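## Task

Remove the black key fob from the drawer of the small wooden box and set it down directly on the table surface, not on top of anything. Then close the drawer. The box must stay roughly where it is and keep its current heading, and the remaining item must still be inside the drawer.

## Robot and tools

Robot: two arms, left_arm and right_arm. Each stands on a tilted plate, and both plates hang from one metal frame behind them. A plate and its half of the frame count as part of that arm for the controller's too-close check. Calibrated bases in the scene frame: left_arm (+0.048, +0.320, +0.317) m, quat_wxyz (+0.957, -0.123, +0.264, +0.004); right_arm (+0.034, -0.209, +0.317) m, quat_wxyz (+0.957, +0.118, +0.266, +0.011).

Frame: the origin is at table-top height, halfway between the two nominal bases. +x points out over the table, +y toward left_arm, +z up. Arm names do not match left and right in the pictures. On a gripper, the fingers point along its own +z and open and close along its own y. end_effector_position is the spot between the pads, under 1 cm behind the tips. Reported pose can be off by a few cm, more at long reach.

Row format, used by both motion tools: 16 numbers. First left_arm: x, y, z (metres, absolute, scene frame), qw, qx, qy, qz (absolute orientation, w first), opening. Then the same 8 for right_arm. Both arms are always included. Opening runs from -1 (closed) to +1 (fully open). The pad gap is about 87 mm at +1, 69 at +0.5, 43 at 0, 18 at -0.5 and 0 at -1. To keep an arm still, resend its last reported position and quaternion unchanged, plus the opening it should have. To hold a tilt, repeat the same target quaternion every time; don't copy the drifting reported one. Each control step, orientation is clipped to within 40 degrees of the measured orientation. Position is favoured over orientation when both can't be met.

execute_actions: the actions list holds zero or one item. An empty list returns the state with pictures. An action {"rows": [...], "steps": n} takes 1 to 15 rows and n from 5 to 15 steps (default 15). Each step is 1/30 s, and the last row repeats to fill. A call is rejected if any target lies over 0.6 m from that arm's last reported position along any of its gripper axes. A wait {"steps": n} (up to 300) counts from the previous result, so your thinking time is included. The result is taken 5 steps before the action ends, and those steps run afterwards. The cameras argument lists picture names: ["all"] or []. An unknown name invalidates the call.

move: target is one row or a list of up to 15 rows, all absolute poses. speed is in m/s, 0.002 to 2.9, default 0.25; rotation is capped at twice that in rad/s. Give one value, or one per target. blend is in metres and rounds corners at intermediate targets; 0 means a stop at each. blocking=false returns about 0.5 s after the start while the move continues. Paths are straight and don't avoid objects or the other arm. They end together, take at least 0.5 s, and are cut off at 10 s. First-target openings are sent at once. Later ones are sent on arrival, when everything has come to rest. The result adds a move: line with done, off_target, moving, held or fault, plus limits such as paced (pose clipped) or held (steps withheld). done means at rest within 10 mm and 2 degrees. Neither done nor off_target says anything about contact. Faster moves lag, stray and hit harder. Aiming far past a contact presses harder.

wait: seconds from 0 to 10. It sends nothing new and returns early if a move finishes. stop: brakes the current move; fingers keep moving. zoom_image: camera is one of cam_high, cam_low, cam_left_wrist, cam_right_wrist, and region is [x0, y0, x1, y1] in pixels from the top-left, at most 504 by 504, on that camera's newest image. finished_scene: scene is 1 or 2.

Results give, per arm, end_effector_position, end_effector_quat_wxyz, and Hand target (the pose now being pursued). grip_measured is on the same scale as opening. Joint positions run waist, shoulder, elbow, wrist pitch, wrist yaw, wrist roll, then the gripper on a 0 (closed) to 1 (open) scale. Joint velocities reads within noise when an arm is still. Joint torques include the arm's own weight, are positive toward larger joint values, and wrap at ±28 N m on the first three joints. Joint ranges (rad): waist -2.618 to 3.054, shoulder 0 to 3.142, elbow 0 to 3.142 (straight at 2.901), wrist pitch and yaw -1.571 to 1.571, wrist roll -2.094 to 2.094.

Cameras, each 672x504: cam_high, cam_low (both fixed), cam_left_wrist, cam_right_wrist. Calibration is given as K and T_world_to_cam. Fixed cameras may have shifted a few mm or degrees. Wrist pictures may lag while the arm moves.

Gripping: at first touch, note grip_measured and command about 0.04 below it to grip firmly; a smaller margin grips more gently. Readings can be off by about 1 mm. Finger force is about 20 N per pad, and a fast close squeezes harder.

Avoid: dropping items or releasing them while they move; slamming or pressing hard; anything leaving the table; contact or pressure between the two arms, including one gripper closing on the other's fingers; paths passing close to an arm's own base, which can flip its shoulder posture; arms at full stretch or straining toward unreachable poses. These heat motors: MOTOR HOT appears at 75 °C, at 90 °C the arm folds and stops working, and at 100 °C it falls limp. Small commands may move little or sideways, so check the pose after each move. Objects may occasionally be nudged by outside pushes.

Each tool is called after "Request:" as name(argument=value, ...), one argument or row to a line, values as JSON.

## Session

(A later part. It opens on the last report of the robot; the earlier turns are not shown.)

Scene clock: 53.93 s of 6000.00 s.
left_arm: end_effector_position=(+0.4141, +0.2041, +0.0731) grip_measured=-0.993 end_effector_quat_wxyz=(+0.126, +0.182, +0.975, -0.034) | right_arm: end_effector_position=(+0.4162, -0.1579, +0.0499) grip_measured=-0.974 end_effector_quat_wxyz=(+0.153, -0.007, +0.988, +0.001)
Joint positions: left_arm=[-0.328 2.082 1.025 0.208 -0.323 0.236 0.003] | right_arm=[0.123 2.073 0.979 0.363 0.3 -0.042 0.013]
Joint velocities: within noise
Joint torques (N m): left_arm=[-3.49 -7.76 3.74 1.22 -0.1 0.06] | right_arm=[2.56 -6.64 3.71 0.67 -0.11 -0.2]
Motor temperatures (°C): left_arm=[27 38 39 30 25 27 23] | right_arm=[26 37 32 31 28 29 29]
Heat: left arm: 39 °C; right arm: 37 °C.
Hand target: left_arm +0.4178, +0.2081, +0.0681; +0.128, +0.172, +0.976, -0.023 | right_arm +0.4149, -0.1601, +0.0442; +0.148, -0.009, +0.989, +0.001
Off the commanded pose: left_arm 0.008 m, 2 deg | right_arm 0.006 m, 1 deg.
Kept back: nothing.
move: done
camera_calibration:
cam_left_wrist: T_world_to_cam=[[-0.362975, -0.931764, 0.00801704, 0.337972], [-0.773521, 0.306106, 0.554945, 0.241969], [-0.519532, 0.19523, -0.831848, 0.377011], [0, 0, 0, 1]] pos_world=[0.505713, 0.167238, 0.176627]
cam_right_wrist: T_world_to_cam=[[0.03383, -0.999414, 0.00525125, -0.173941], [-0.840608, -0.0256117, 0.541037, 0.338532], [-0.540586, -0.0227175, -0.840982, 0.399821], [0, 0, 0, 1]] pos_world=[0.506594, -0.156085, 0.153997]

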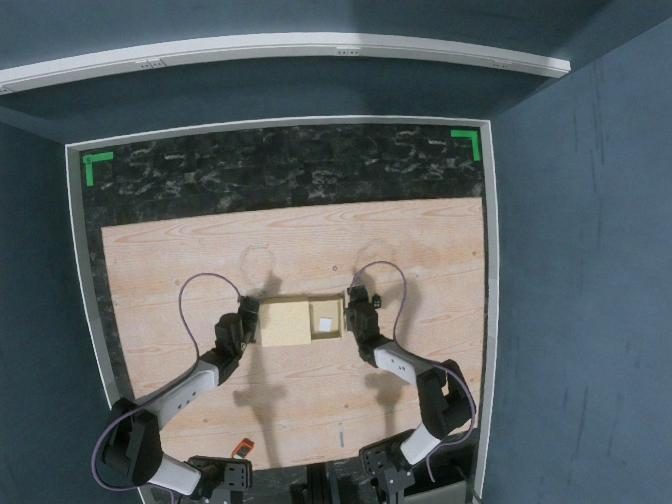

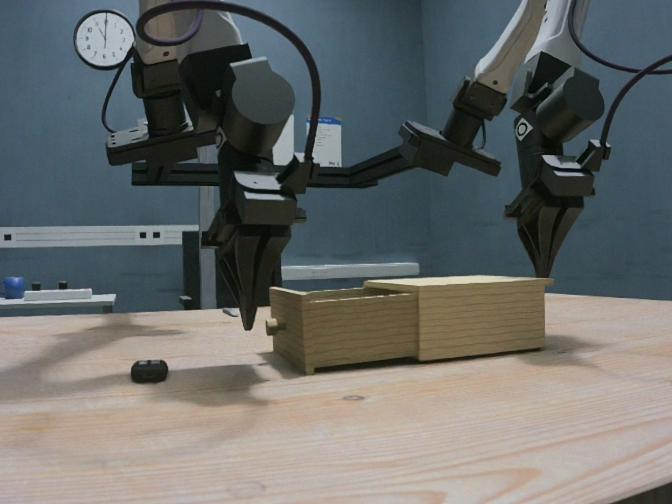

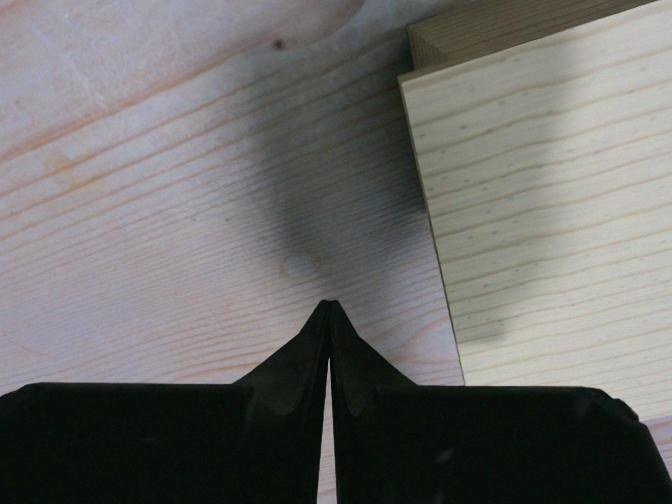

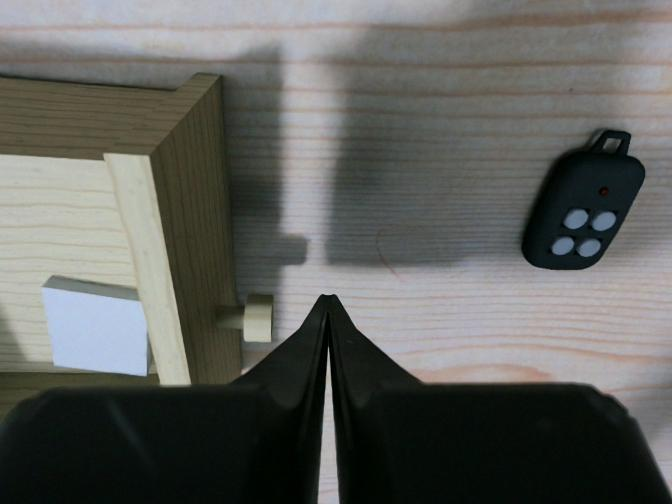

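Request:
move(
  target=[
    [0.418, 0.208, 0.030, 0.1285, 0.1721, 0.9763, -0.0227, -1, 0.406, -0.161, 0.032, 0.1478, -0.0086, 0.989, 0.0013, -1],
    [0.418, 0.104, 0.030, 0.1285, 0.1721, 0.9763, -0.0227, -1, 0.406, -0.090, 0.032, 0.1478, -0.0086, 0.989, 0.0013, -1],
  ],
  speed=[0.15, 0.1],
  blend=[0.01, 0],
)

Request:
zoom_image(
  camera="cam_high",
  region=[220, 260, 440, 400],
)

Request:
zoom_image(
  camera="cam_low",
  region=[180, 160, 640, 400],
)

Scene clock: 56.77 s of 6000.00 s.
left_arm: end_effector_position=(+0.4356, +0.1562, +0.0393) grip_measured=-0.993 end_effector_quat_wxyz=(+0.133, +0.163, +0.976, +0.056) | right_arm: end_effector_position=(+0.3996, -0.1148, +0.0339) grip_measured=-0.974 end_effector_quat_wxyz=(+0.136, -0.013, +0.990, -0.033)
Joint positions: left_arm=[-0.454 2.353 1.314 0.158 -0.59 0.121 0.003] | right_arm=[0.252 2.199 1.047 0.347 0.457 0.046 0.013]
Joint velocities: within noise
Joint torques (N m): left_arm=[-10.39 -6.86 4.01 1.14 1.09 -0.4] | right_arm=[7.12 -6.49 4.31 0.86 -0.42 0.15]
Motor temperatures (°C): left_arm=[27 38 39 30 25 27 23] | right_arm=[26 37 32 31 28 29 29]
Heat: left arm: 39 °C; right arm: 37 °C.
Hand target: left_arm +0.4151, +0.1076, +0.0349; +0.126, +0.173, +0.977, -0.020 | right_arm +0.4052, -0.0906, +0.0334; +0.147, -0.009, +0.989, +0.001
Off the commanded pose: left_arm 0.056 m, 9 deg | right_arm 0.026 m, 4 deg.
Kept back: nothing.
move: off_target (left_arm, right_arm)
camera_calibration:
cam_left_wrist: T_world_to_cam=[[-0.302028, -0.938771, -0.165797, 0.282822], [-0.812755, 0.162684, 0.559431, 0.331244], [-0.498205, 0.303716, -0.812126, 0.342349], [0, 0, 0, 1]] pos_world=[0.5252, 0.10764, 0.139614]
cam_right_wrist: T_world_to_cam=[[0.0373026, -0.996639, 0.0729313, -0.13354], [-0.821634, 0.010952, 0.56991, 0.329878], [-0.568793, -0.081182, -0.818464, 0.382178], [0, 0, 0, 1]] pos_world=[0.4934, -0.105678, 0.134538]

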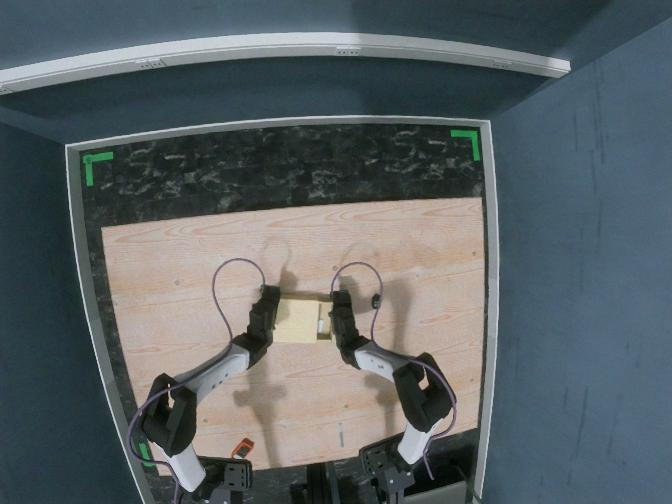

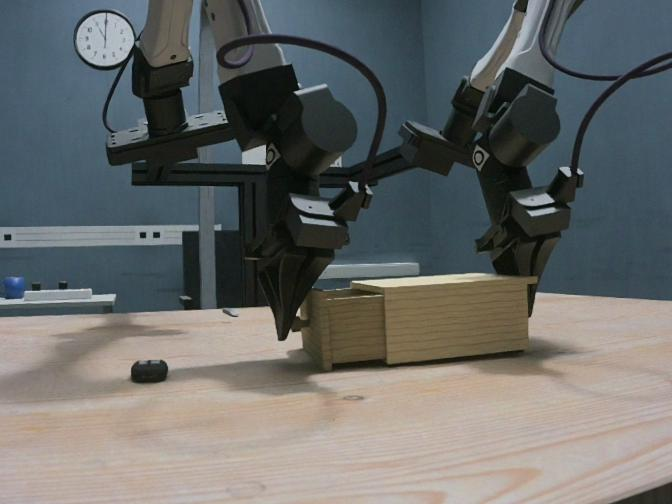

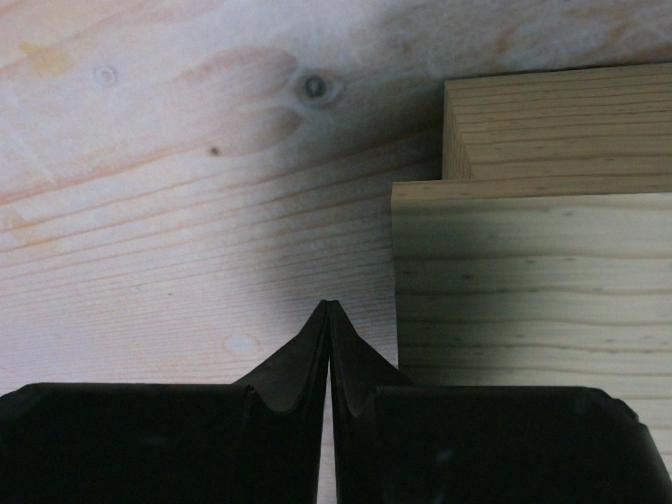

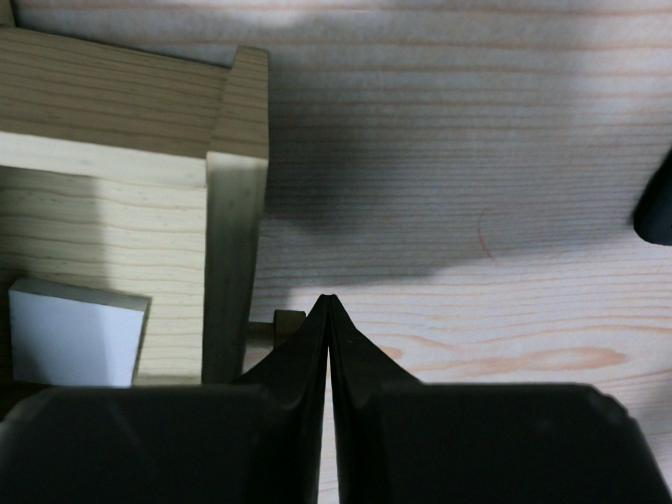

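Scaled by 2.291 from the camera's 672x504 image, which has a finer 960x720 frame.

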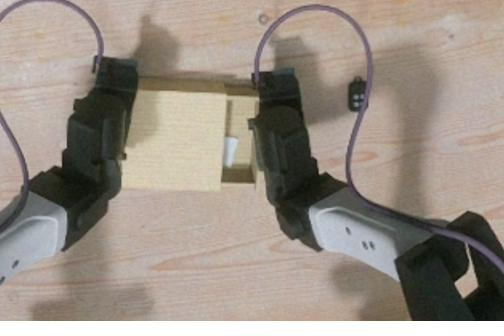

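Scaled by 1.096 from the camera's 672x504 image, which has a finer 960x720 frame.

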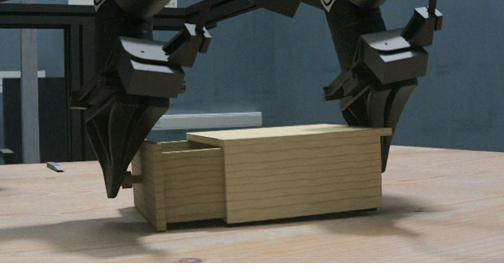

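Request:
move(
  target=[
    [0.430, 0.185, 0.034, 0.1285, 0.1721, 0.9763, -0.0227, -1, 0.410, -0.124, 0.032, 0.1478, -0.0086, 0.989, 0.0013, -1],
    [0.386, 0.185, 0.032, 0.1285, 0.1721, 0.9763, -0.0227, -1, 0.410, -0.124, 0.032, 0.1478, -0.0086, 0.989, 0.0013, -1],
    [0.386, 0.068, 0.030, 0.1285, 0.1721, 0.9763, -0.0227, -1, 0.411, -0.072, 0.032, 0.1478, -0.0086, 0.989, 0.0013, -1],
  ],
  speed=[0.2, 0.2, 0.1],
  blend=[0.01, 0.01, 0],
)

Request:
zoom_image(
  camera="cam_high",
  region=[220, 260, 440, 400],
)

Request:
zoom_image(
  camera="cam_low",
  region=[180, 160, 640, 400],
)

Scene clock: 60.37 s of 6000.00 s.
left_arm: end_effector_position=(+0.3946, +0.1369, +0.0388) grip_measured=-0.993 end_effector_quat_wxyz=(+0.115, +0.165, +0.976, +0.085) | right_arm: end_effector_position=(+0.4100, -0.1076, +0.0342) grip_measured=-0.974 end_effector_quat_wxyz=(+0.141, -0.004, +0.989, -0.046)
Joint positions: left_arm=[-0.541 2.401 1.282 0.136 -0.694 0.017 0.003] | right_arm=[0.276 2.221 1.101 0.317 0.503 0.075 0.013]
Joint velocities: within noise
Joint torques (N m): left_arm=[-11.85 -6.71 4.93 1.48 1.44 -0.18] | right_arm=[8.94 -6.24 4.38 0.76 -0.63 0.16]
Motor temperatures (°C): left_arm=[28 39 39 30 25 27 23] | right_arm=[26 37 31 31 28 29 29]
Heat: left arm: 39 °C; right arm: 37 °C.
Hand target: left_arm +0.3824, +0.0733, +0.0392; +0.125, +0.174, +0.977, -0.019 | right_arm +0.4096, -0.0731, +0.0341; +0.147, -0.009, +0.989, +0.001
Off the commanded pose: left_arm 0.070 m, 12 deg | right_arm 0.036 m, 6 deg.
Kept back: nothing.
move: off_target (left_arm, right_arm)
camera_calibration:
cam_left_wrist: T_world_to_cam=[[-0.301178, -0.928809, -0.215882, 0.252416], [-0.798796, 0.122101, 0.58908, 0.300289], [-0.520784, 0.349864, -0.778704, 0.328604], [0, 0, 0, 1]] pos_world=[0.487024, 0.0828143, 0.133483]
cam_right_wrist: T_world_to_cam=[[0.0146105, -0.995193, 0.0968337, -0.118183], [-0.828268, 0.0422064, 0.55874, 0.344706], [-0.560142, -0.0883677, -0.82367, 0.384767], [0, 0, 0, 1]] pos_world=[0.502759, -0.0981627, 0.135764]

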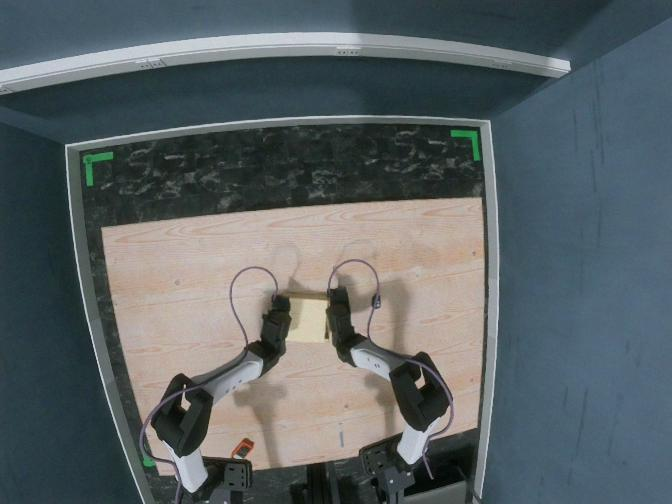

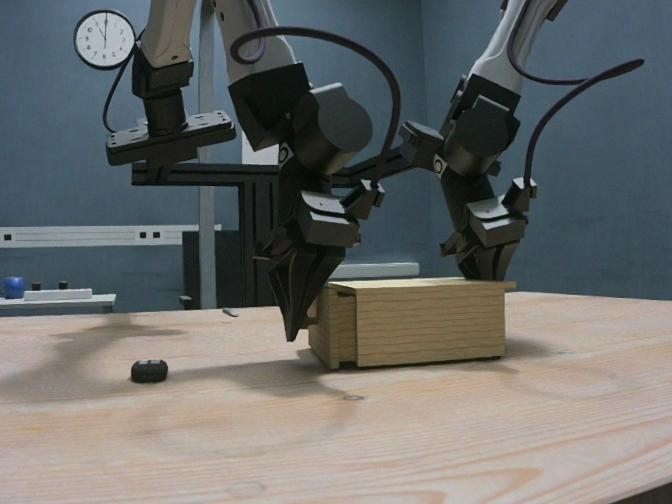

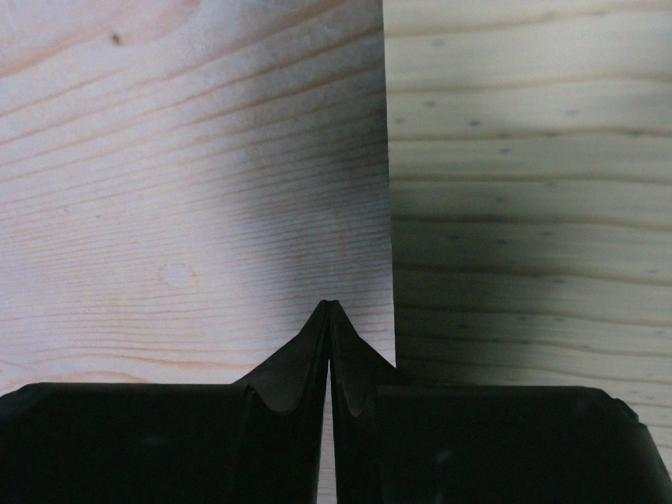

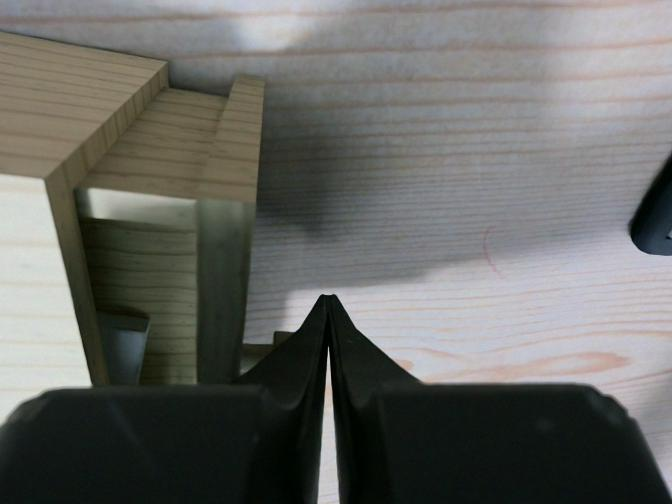

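Scaled by 2.291 from the camera's 672x504 image, which has a finer 960x720 frame.

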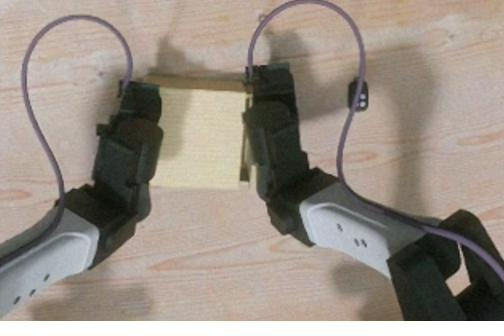

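Scaled by 1.096 from the camera's 672x504 image, which has a finer 960x720 frame.

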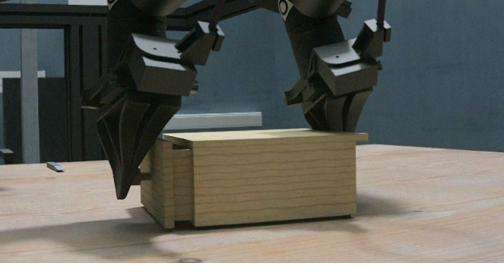

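Request:
move(
  target=[0.364, 0.060, 0.030, 0.1285, 0.1721, 0.9763, -0.0227, -1, 0.412, -0.045, 0.032, 0.1478, -0.0086, 0.989, 0.0013, -1],
  speed=0.08,
)

Request:
zoom_image(
  camera="cam_high",
  region=[220, 260, 440, 400],
)

Request:
zoom_image(
  camera="cam_low",
  region=[180, 160, 640, 400],
)

Scene clock: 64.83 s of 6000.00 s.
left_arm: end_effector_position=(+0.3911, +0.1326, +0.0470) grip_measured=-0.993 end_effector_quat_wxyz=(+0.128, +0.167, +0.972, +0.108) | right_arm: end_effector_position=(+0.4122, -0.0896, +0.0354) grip_measured=-0.974 end_effector_quat_wxyz=(+0.142, +0.002, +0.988, -0.060)
Joint positions: left_arm=[-0.579 2.402 1.268 0.15 -0.764 0.001 0.003] | right_arm=[0.327 2.255 1.156 0.271 0.568 0.128 0.013]
Joint velocities: within noise
Joint torques (N m): left_arm=[-12.1 -6.2 1.99 1.53 1.81 -0.57] | right_arm=[9.96 -6.22 4.75 0.78 -0.76 0.15]
Motor temperatures (°C): left_arm=[30 40 39 31 26 27 23] | right_arm=[27 37 31 31 28 29 29]
Heat: left arm: 40 °C; right arm: 37 °C.
Hand target: left_arm +0.3599, +0.0675, +0.0415; +0.121, +0.174, +0.977, -0.014 | right_arm +0.4100, -0.0469, +0.0354; +0.147, -0.009, +0.989, +0.000
Off the commanded pose: left_arm 0.079 m, 15 deg | right_arm 0.045 m, 7 deg.
Kept back: nothing.
move: off_target (left_arm, right_arm)
camera_calibration:
cam_left_wrist: T_world_to_cam=[[-0.294963, -0.918234, -0.26428, 0.247557], [-0.818485, 0.100093, 0.565741, 0.304925], [-0.49303, 0.383182, -0.781085, 0.319678], [0, 0, 0, 1]] pos_world=[0.480208, 0.0742992, 0.142612]
cam_right_wrist: T_world_to_cam=[[-0.00130628, -0.992427, 0.122827, -0.0945381], [-0.828724, 0.069815, 0.555285, 0.34789], [-0.559655, -0.101064, -0.82254, 0.387206], [0, 0, 0, 1]] pos_world=[0.504884, -0.0789775, 0.136926]

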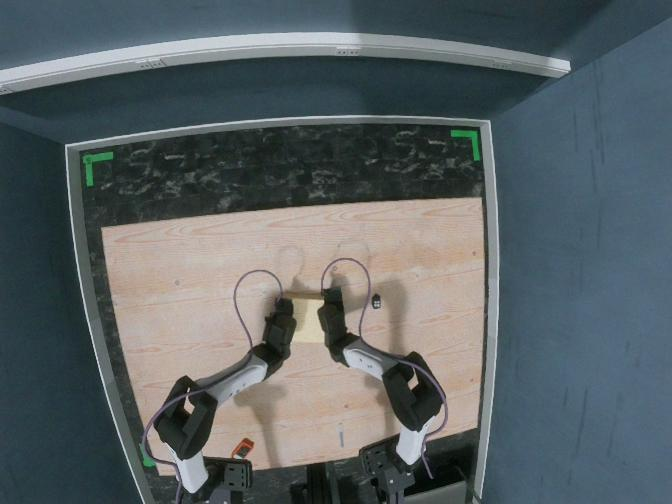

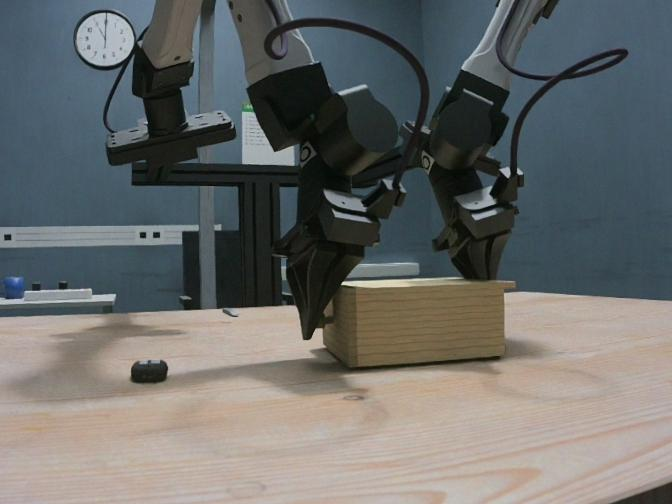

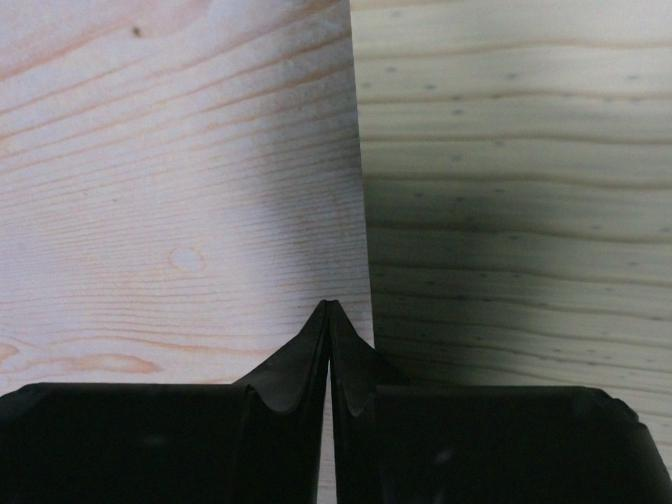

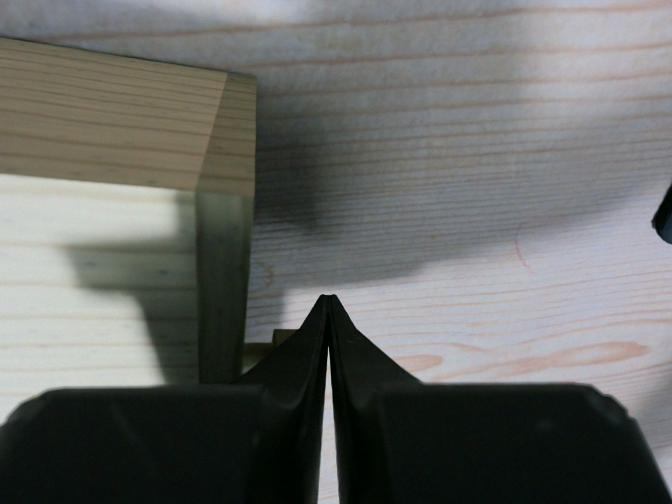

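Scaled by 2.291 from the camera's 672x504 image, which has a finer 960x720 frame.

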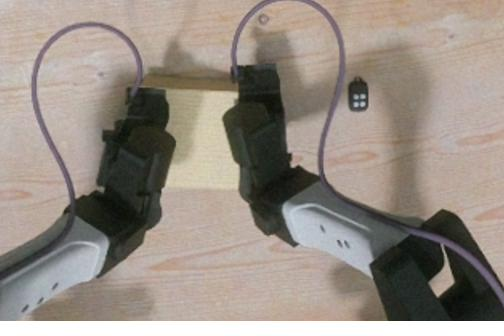

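Scaled by 1.096 from the camera's 672x504 image, which has a finer 960x720 frame.

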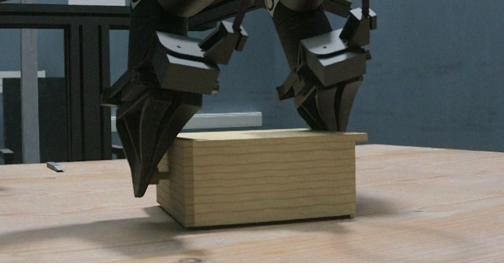

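Request:
zoom_image(
  camera="cam_right_wrist",
  region=[60, 40, 340, 400],
)

Request:
zoom_image(
  camera="cam_low",
  region=[290, 250, 530, 390],
)

Request:
zoom_image(
  camera="cam_high",
  region=[260, 270, 400, 380],
)

Scaled by 1.400 from the camera's 672x504 image, which has a finer 960x720 frame.

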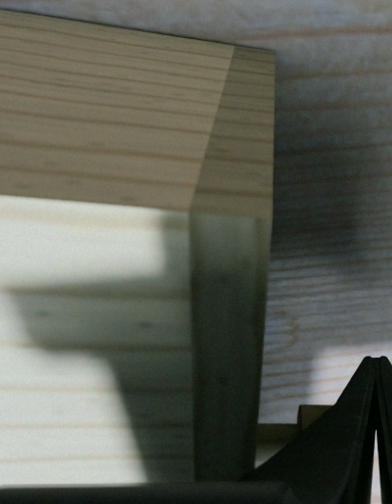

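Scaled by 2.100 from the camera's 672x504 image, which has a finer 960x720 frame.

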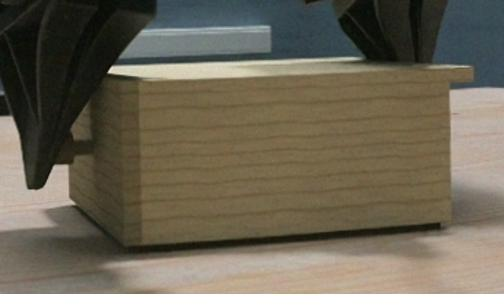

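Scaled by 3.600 from the camera's 672x504 image, which has a finer 960x720 frame.

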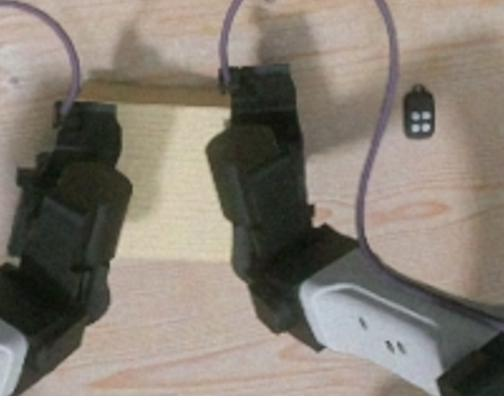

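Request:
move(
  target=[0.388, 0.185, 0.050, 0.1285, 0.1721, 0.9763, -0.0227, -1, 0.410, -0.145, 0.042, 0.1478, -0.0086, 0.989, 0.0013, -1],
  speed=0.25,
)

Request:
zoom_image(
  camera="cam_high",
  region=[260, 270, 440, 400],
)

Request:
zoom_image(
  camera="cam_low",
  region=[290, 250, 530, 390],
)

Scene clock: 66.60 s of 6000.00 s.
left_arm: end_effector_position=(+0.3799, +0.1871, +0.0450) grip_measured=-0.993 end_effector_quat_wxyz=(+0.115, +0.174, +0.978, -0.014) | right_arm: end_effector_position=(+0.3931, -0.1440, +0.0311) grip_measured=-0.974 end_effector_quat_wxyz=(+0.122, -0.013, +0.992, -0.004)
Joint positions: left_arm=[-0.377 2.208 0.991 0.332 -0.397 0.176 0.003] | right_arm=[0.152 2.153 0.995 0.355 0.33 -0.014 0.013]
Joint velocities: within noise
Joint torques (N m): left_arm=[-4.33 -10.43 1.35 1.22 0.19 0.22] | right_arm=[3.73 -10.89 1.36 0.84 -0.12 -0.25]
Motor temperatures (°C): left_arm=[30 40 39 31 26 28 23] | right_arm=[27 37 31 31 28 29 29]
Heat: left arm: 40 °C; right arm: 37 °C.
Hand target: left_arm +0.3879, +0.1851, +0.0500; +0.128, +0.172, +0.976, -0.023 | right_arm +0.4098, -0.1451, +0.0419; +0.148, -0.009, +0.989, +0.001
Off the commanded pose: left_arm 0.010 m, 2 deg | right_arm 0.020 m, 3 deg.
Kept back: nothing.
move: off_target (right_arm)
camera_calibration:
cam_left_wrist: T_world_to_cam=[[-0.343368, -0.938854, -0.0255328, 0.30529], [-0.770851, 0.266185, 0.578735, 0.241733], [-0.536551, 0.218401, -0.815116, 0.340503], [0, 0, 0, 1]] pos_world=[0.473865, 0.147911, 0.145445]
cam_right_wrist: T_world_to_cam=[[0.0453275, -0.99886, 0.0149922, -0.163936], [-0.805145, -0.0276448, 0.592433, 0.313759], [-0.591343, -0.0389244, -0.80548, 0.388382], [0, 0, 0, 1]] pos_world=[0.489719, -0.139957, 0.129411]

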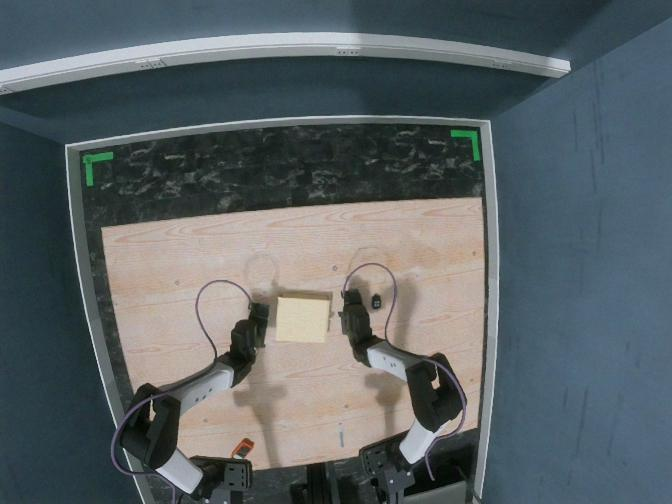

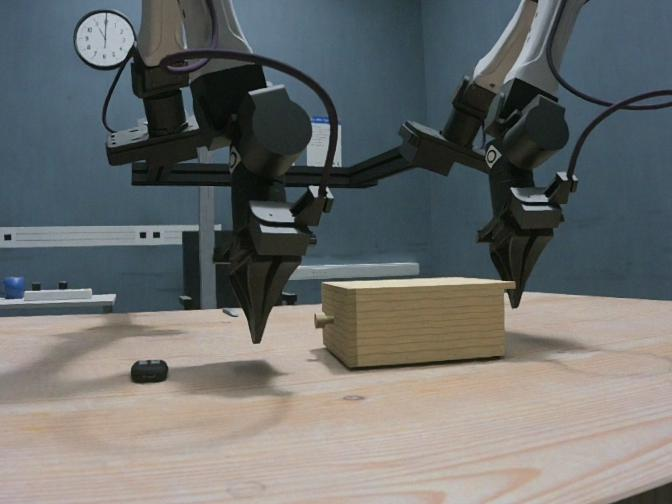

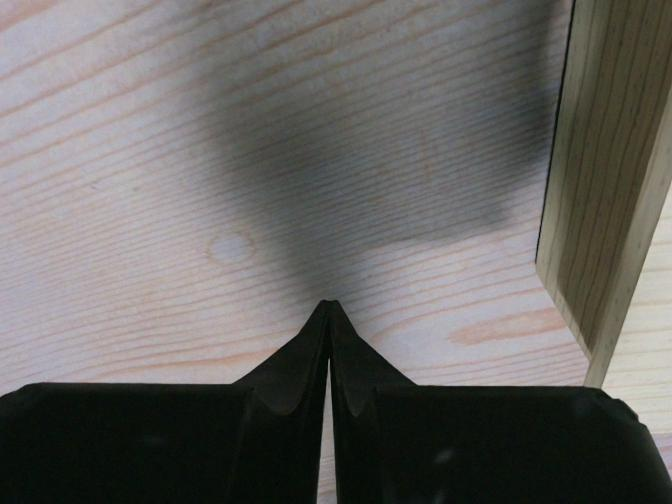

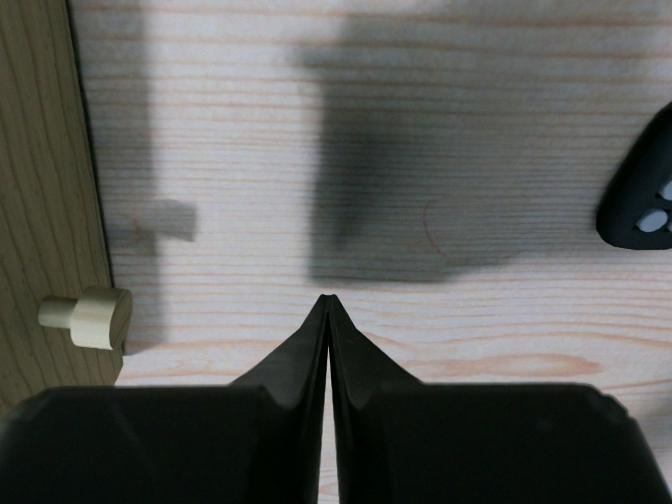

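Scaled by 2.800 from the camera's 672x504 image, which has a finer 960x720 frame.

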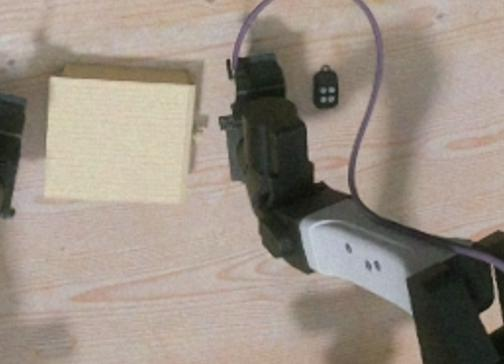

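Scaled by 2.100 from the camera's 672x504 image, which has a finer 960x720 frame.

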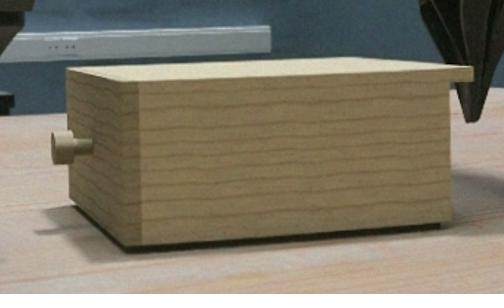

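Request:
finished_scene(
  scene=1,
)

The scene is finished: the task was done.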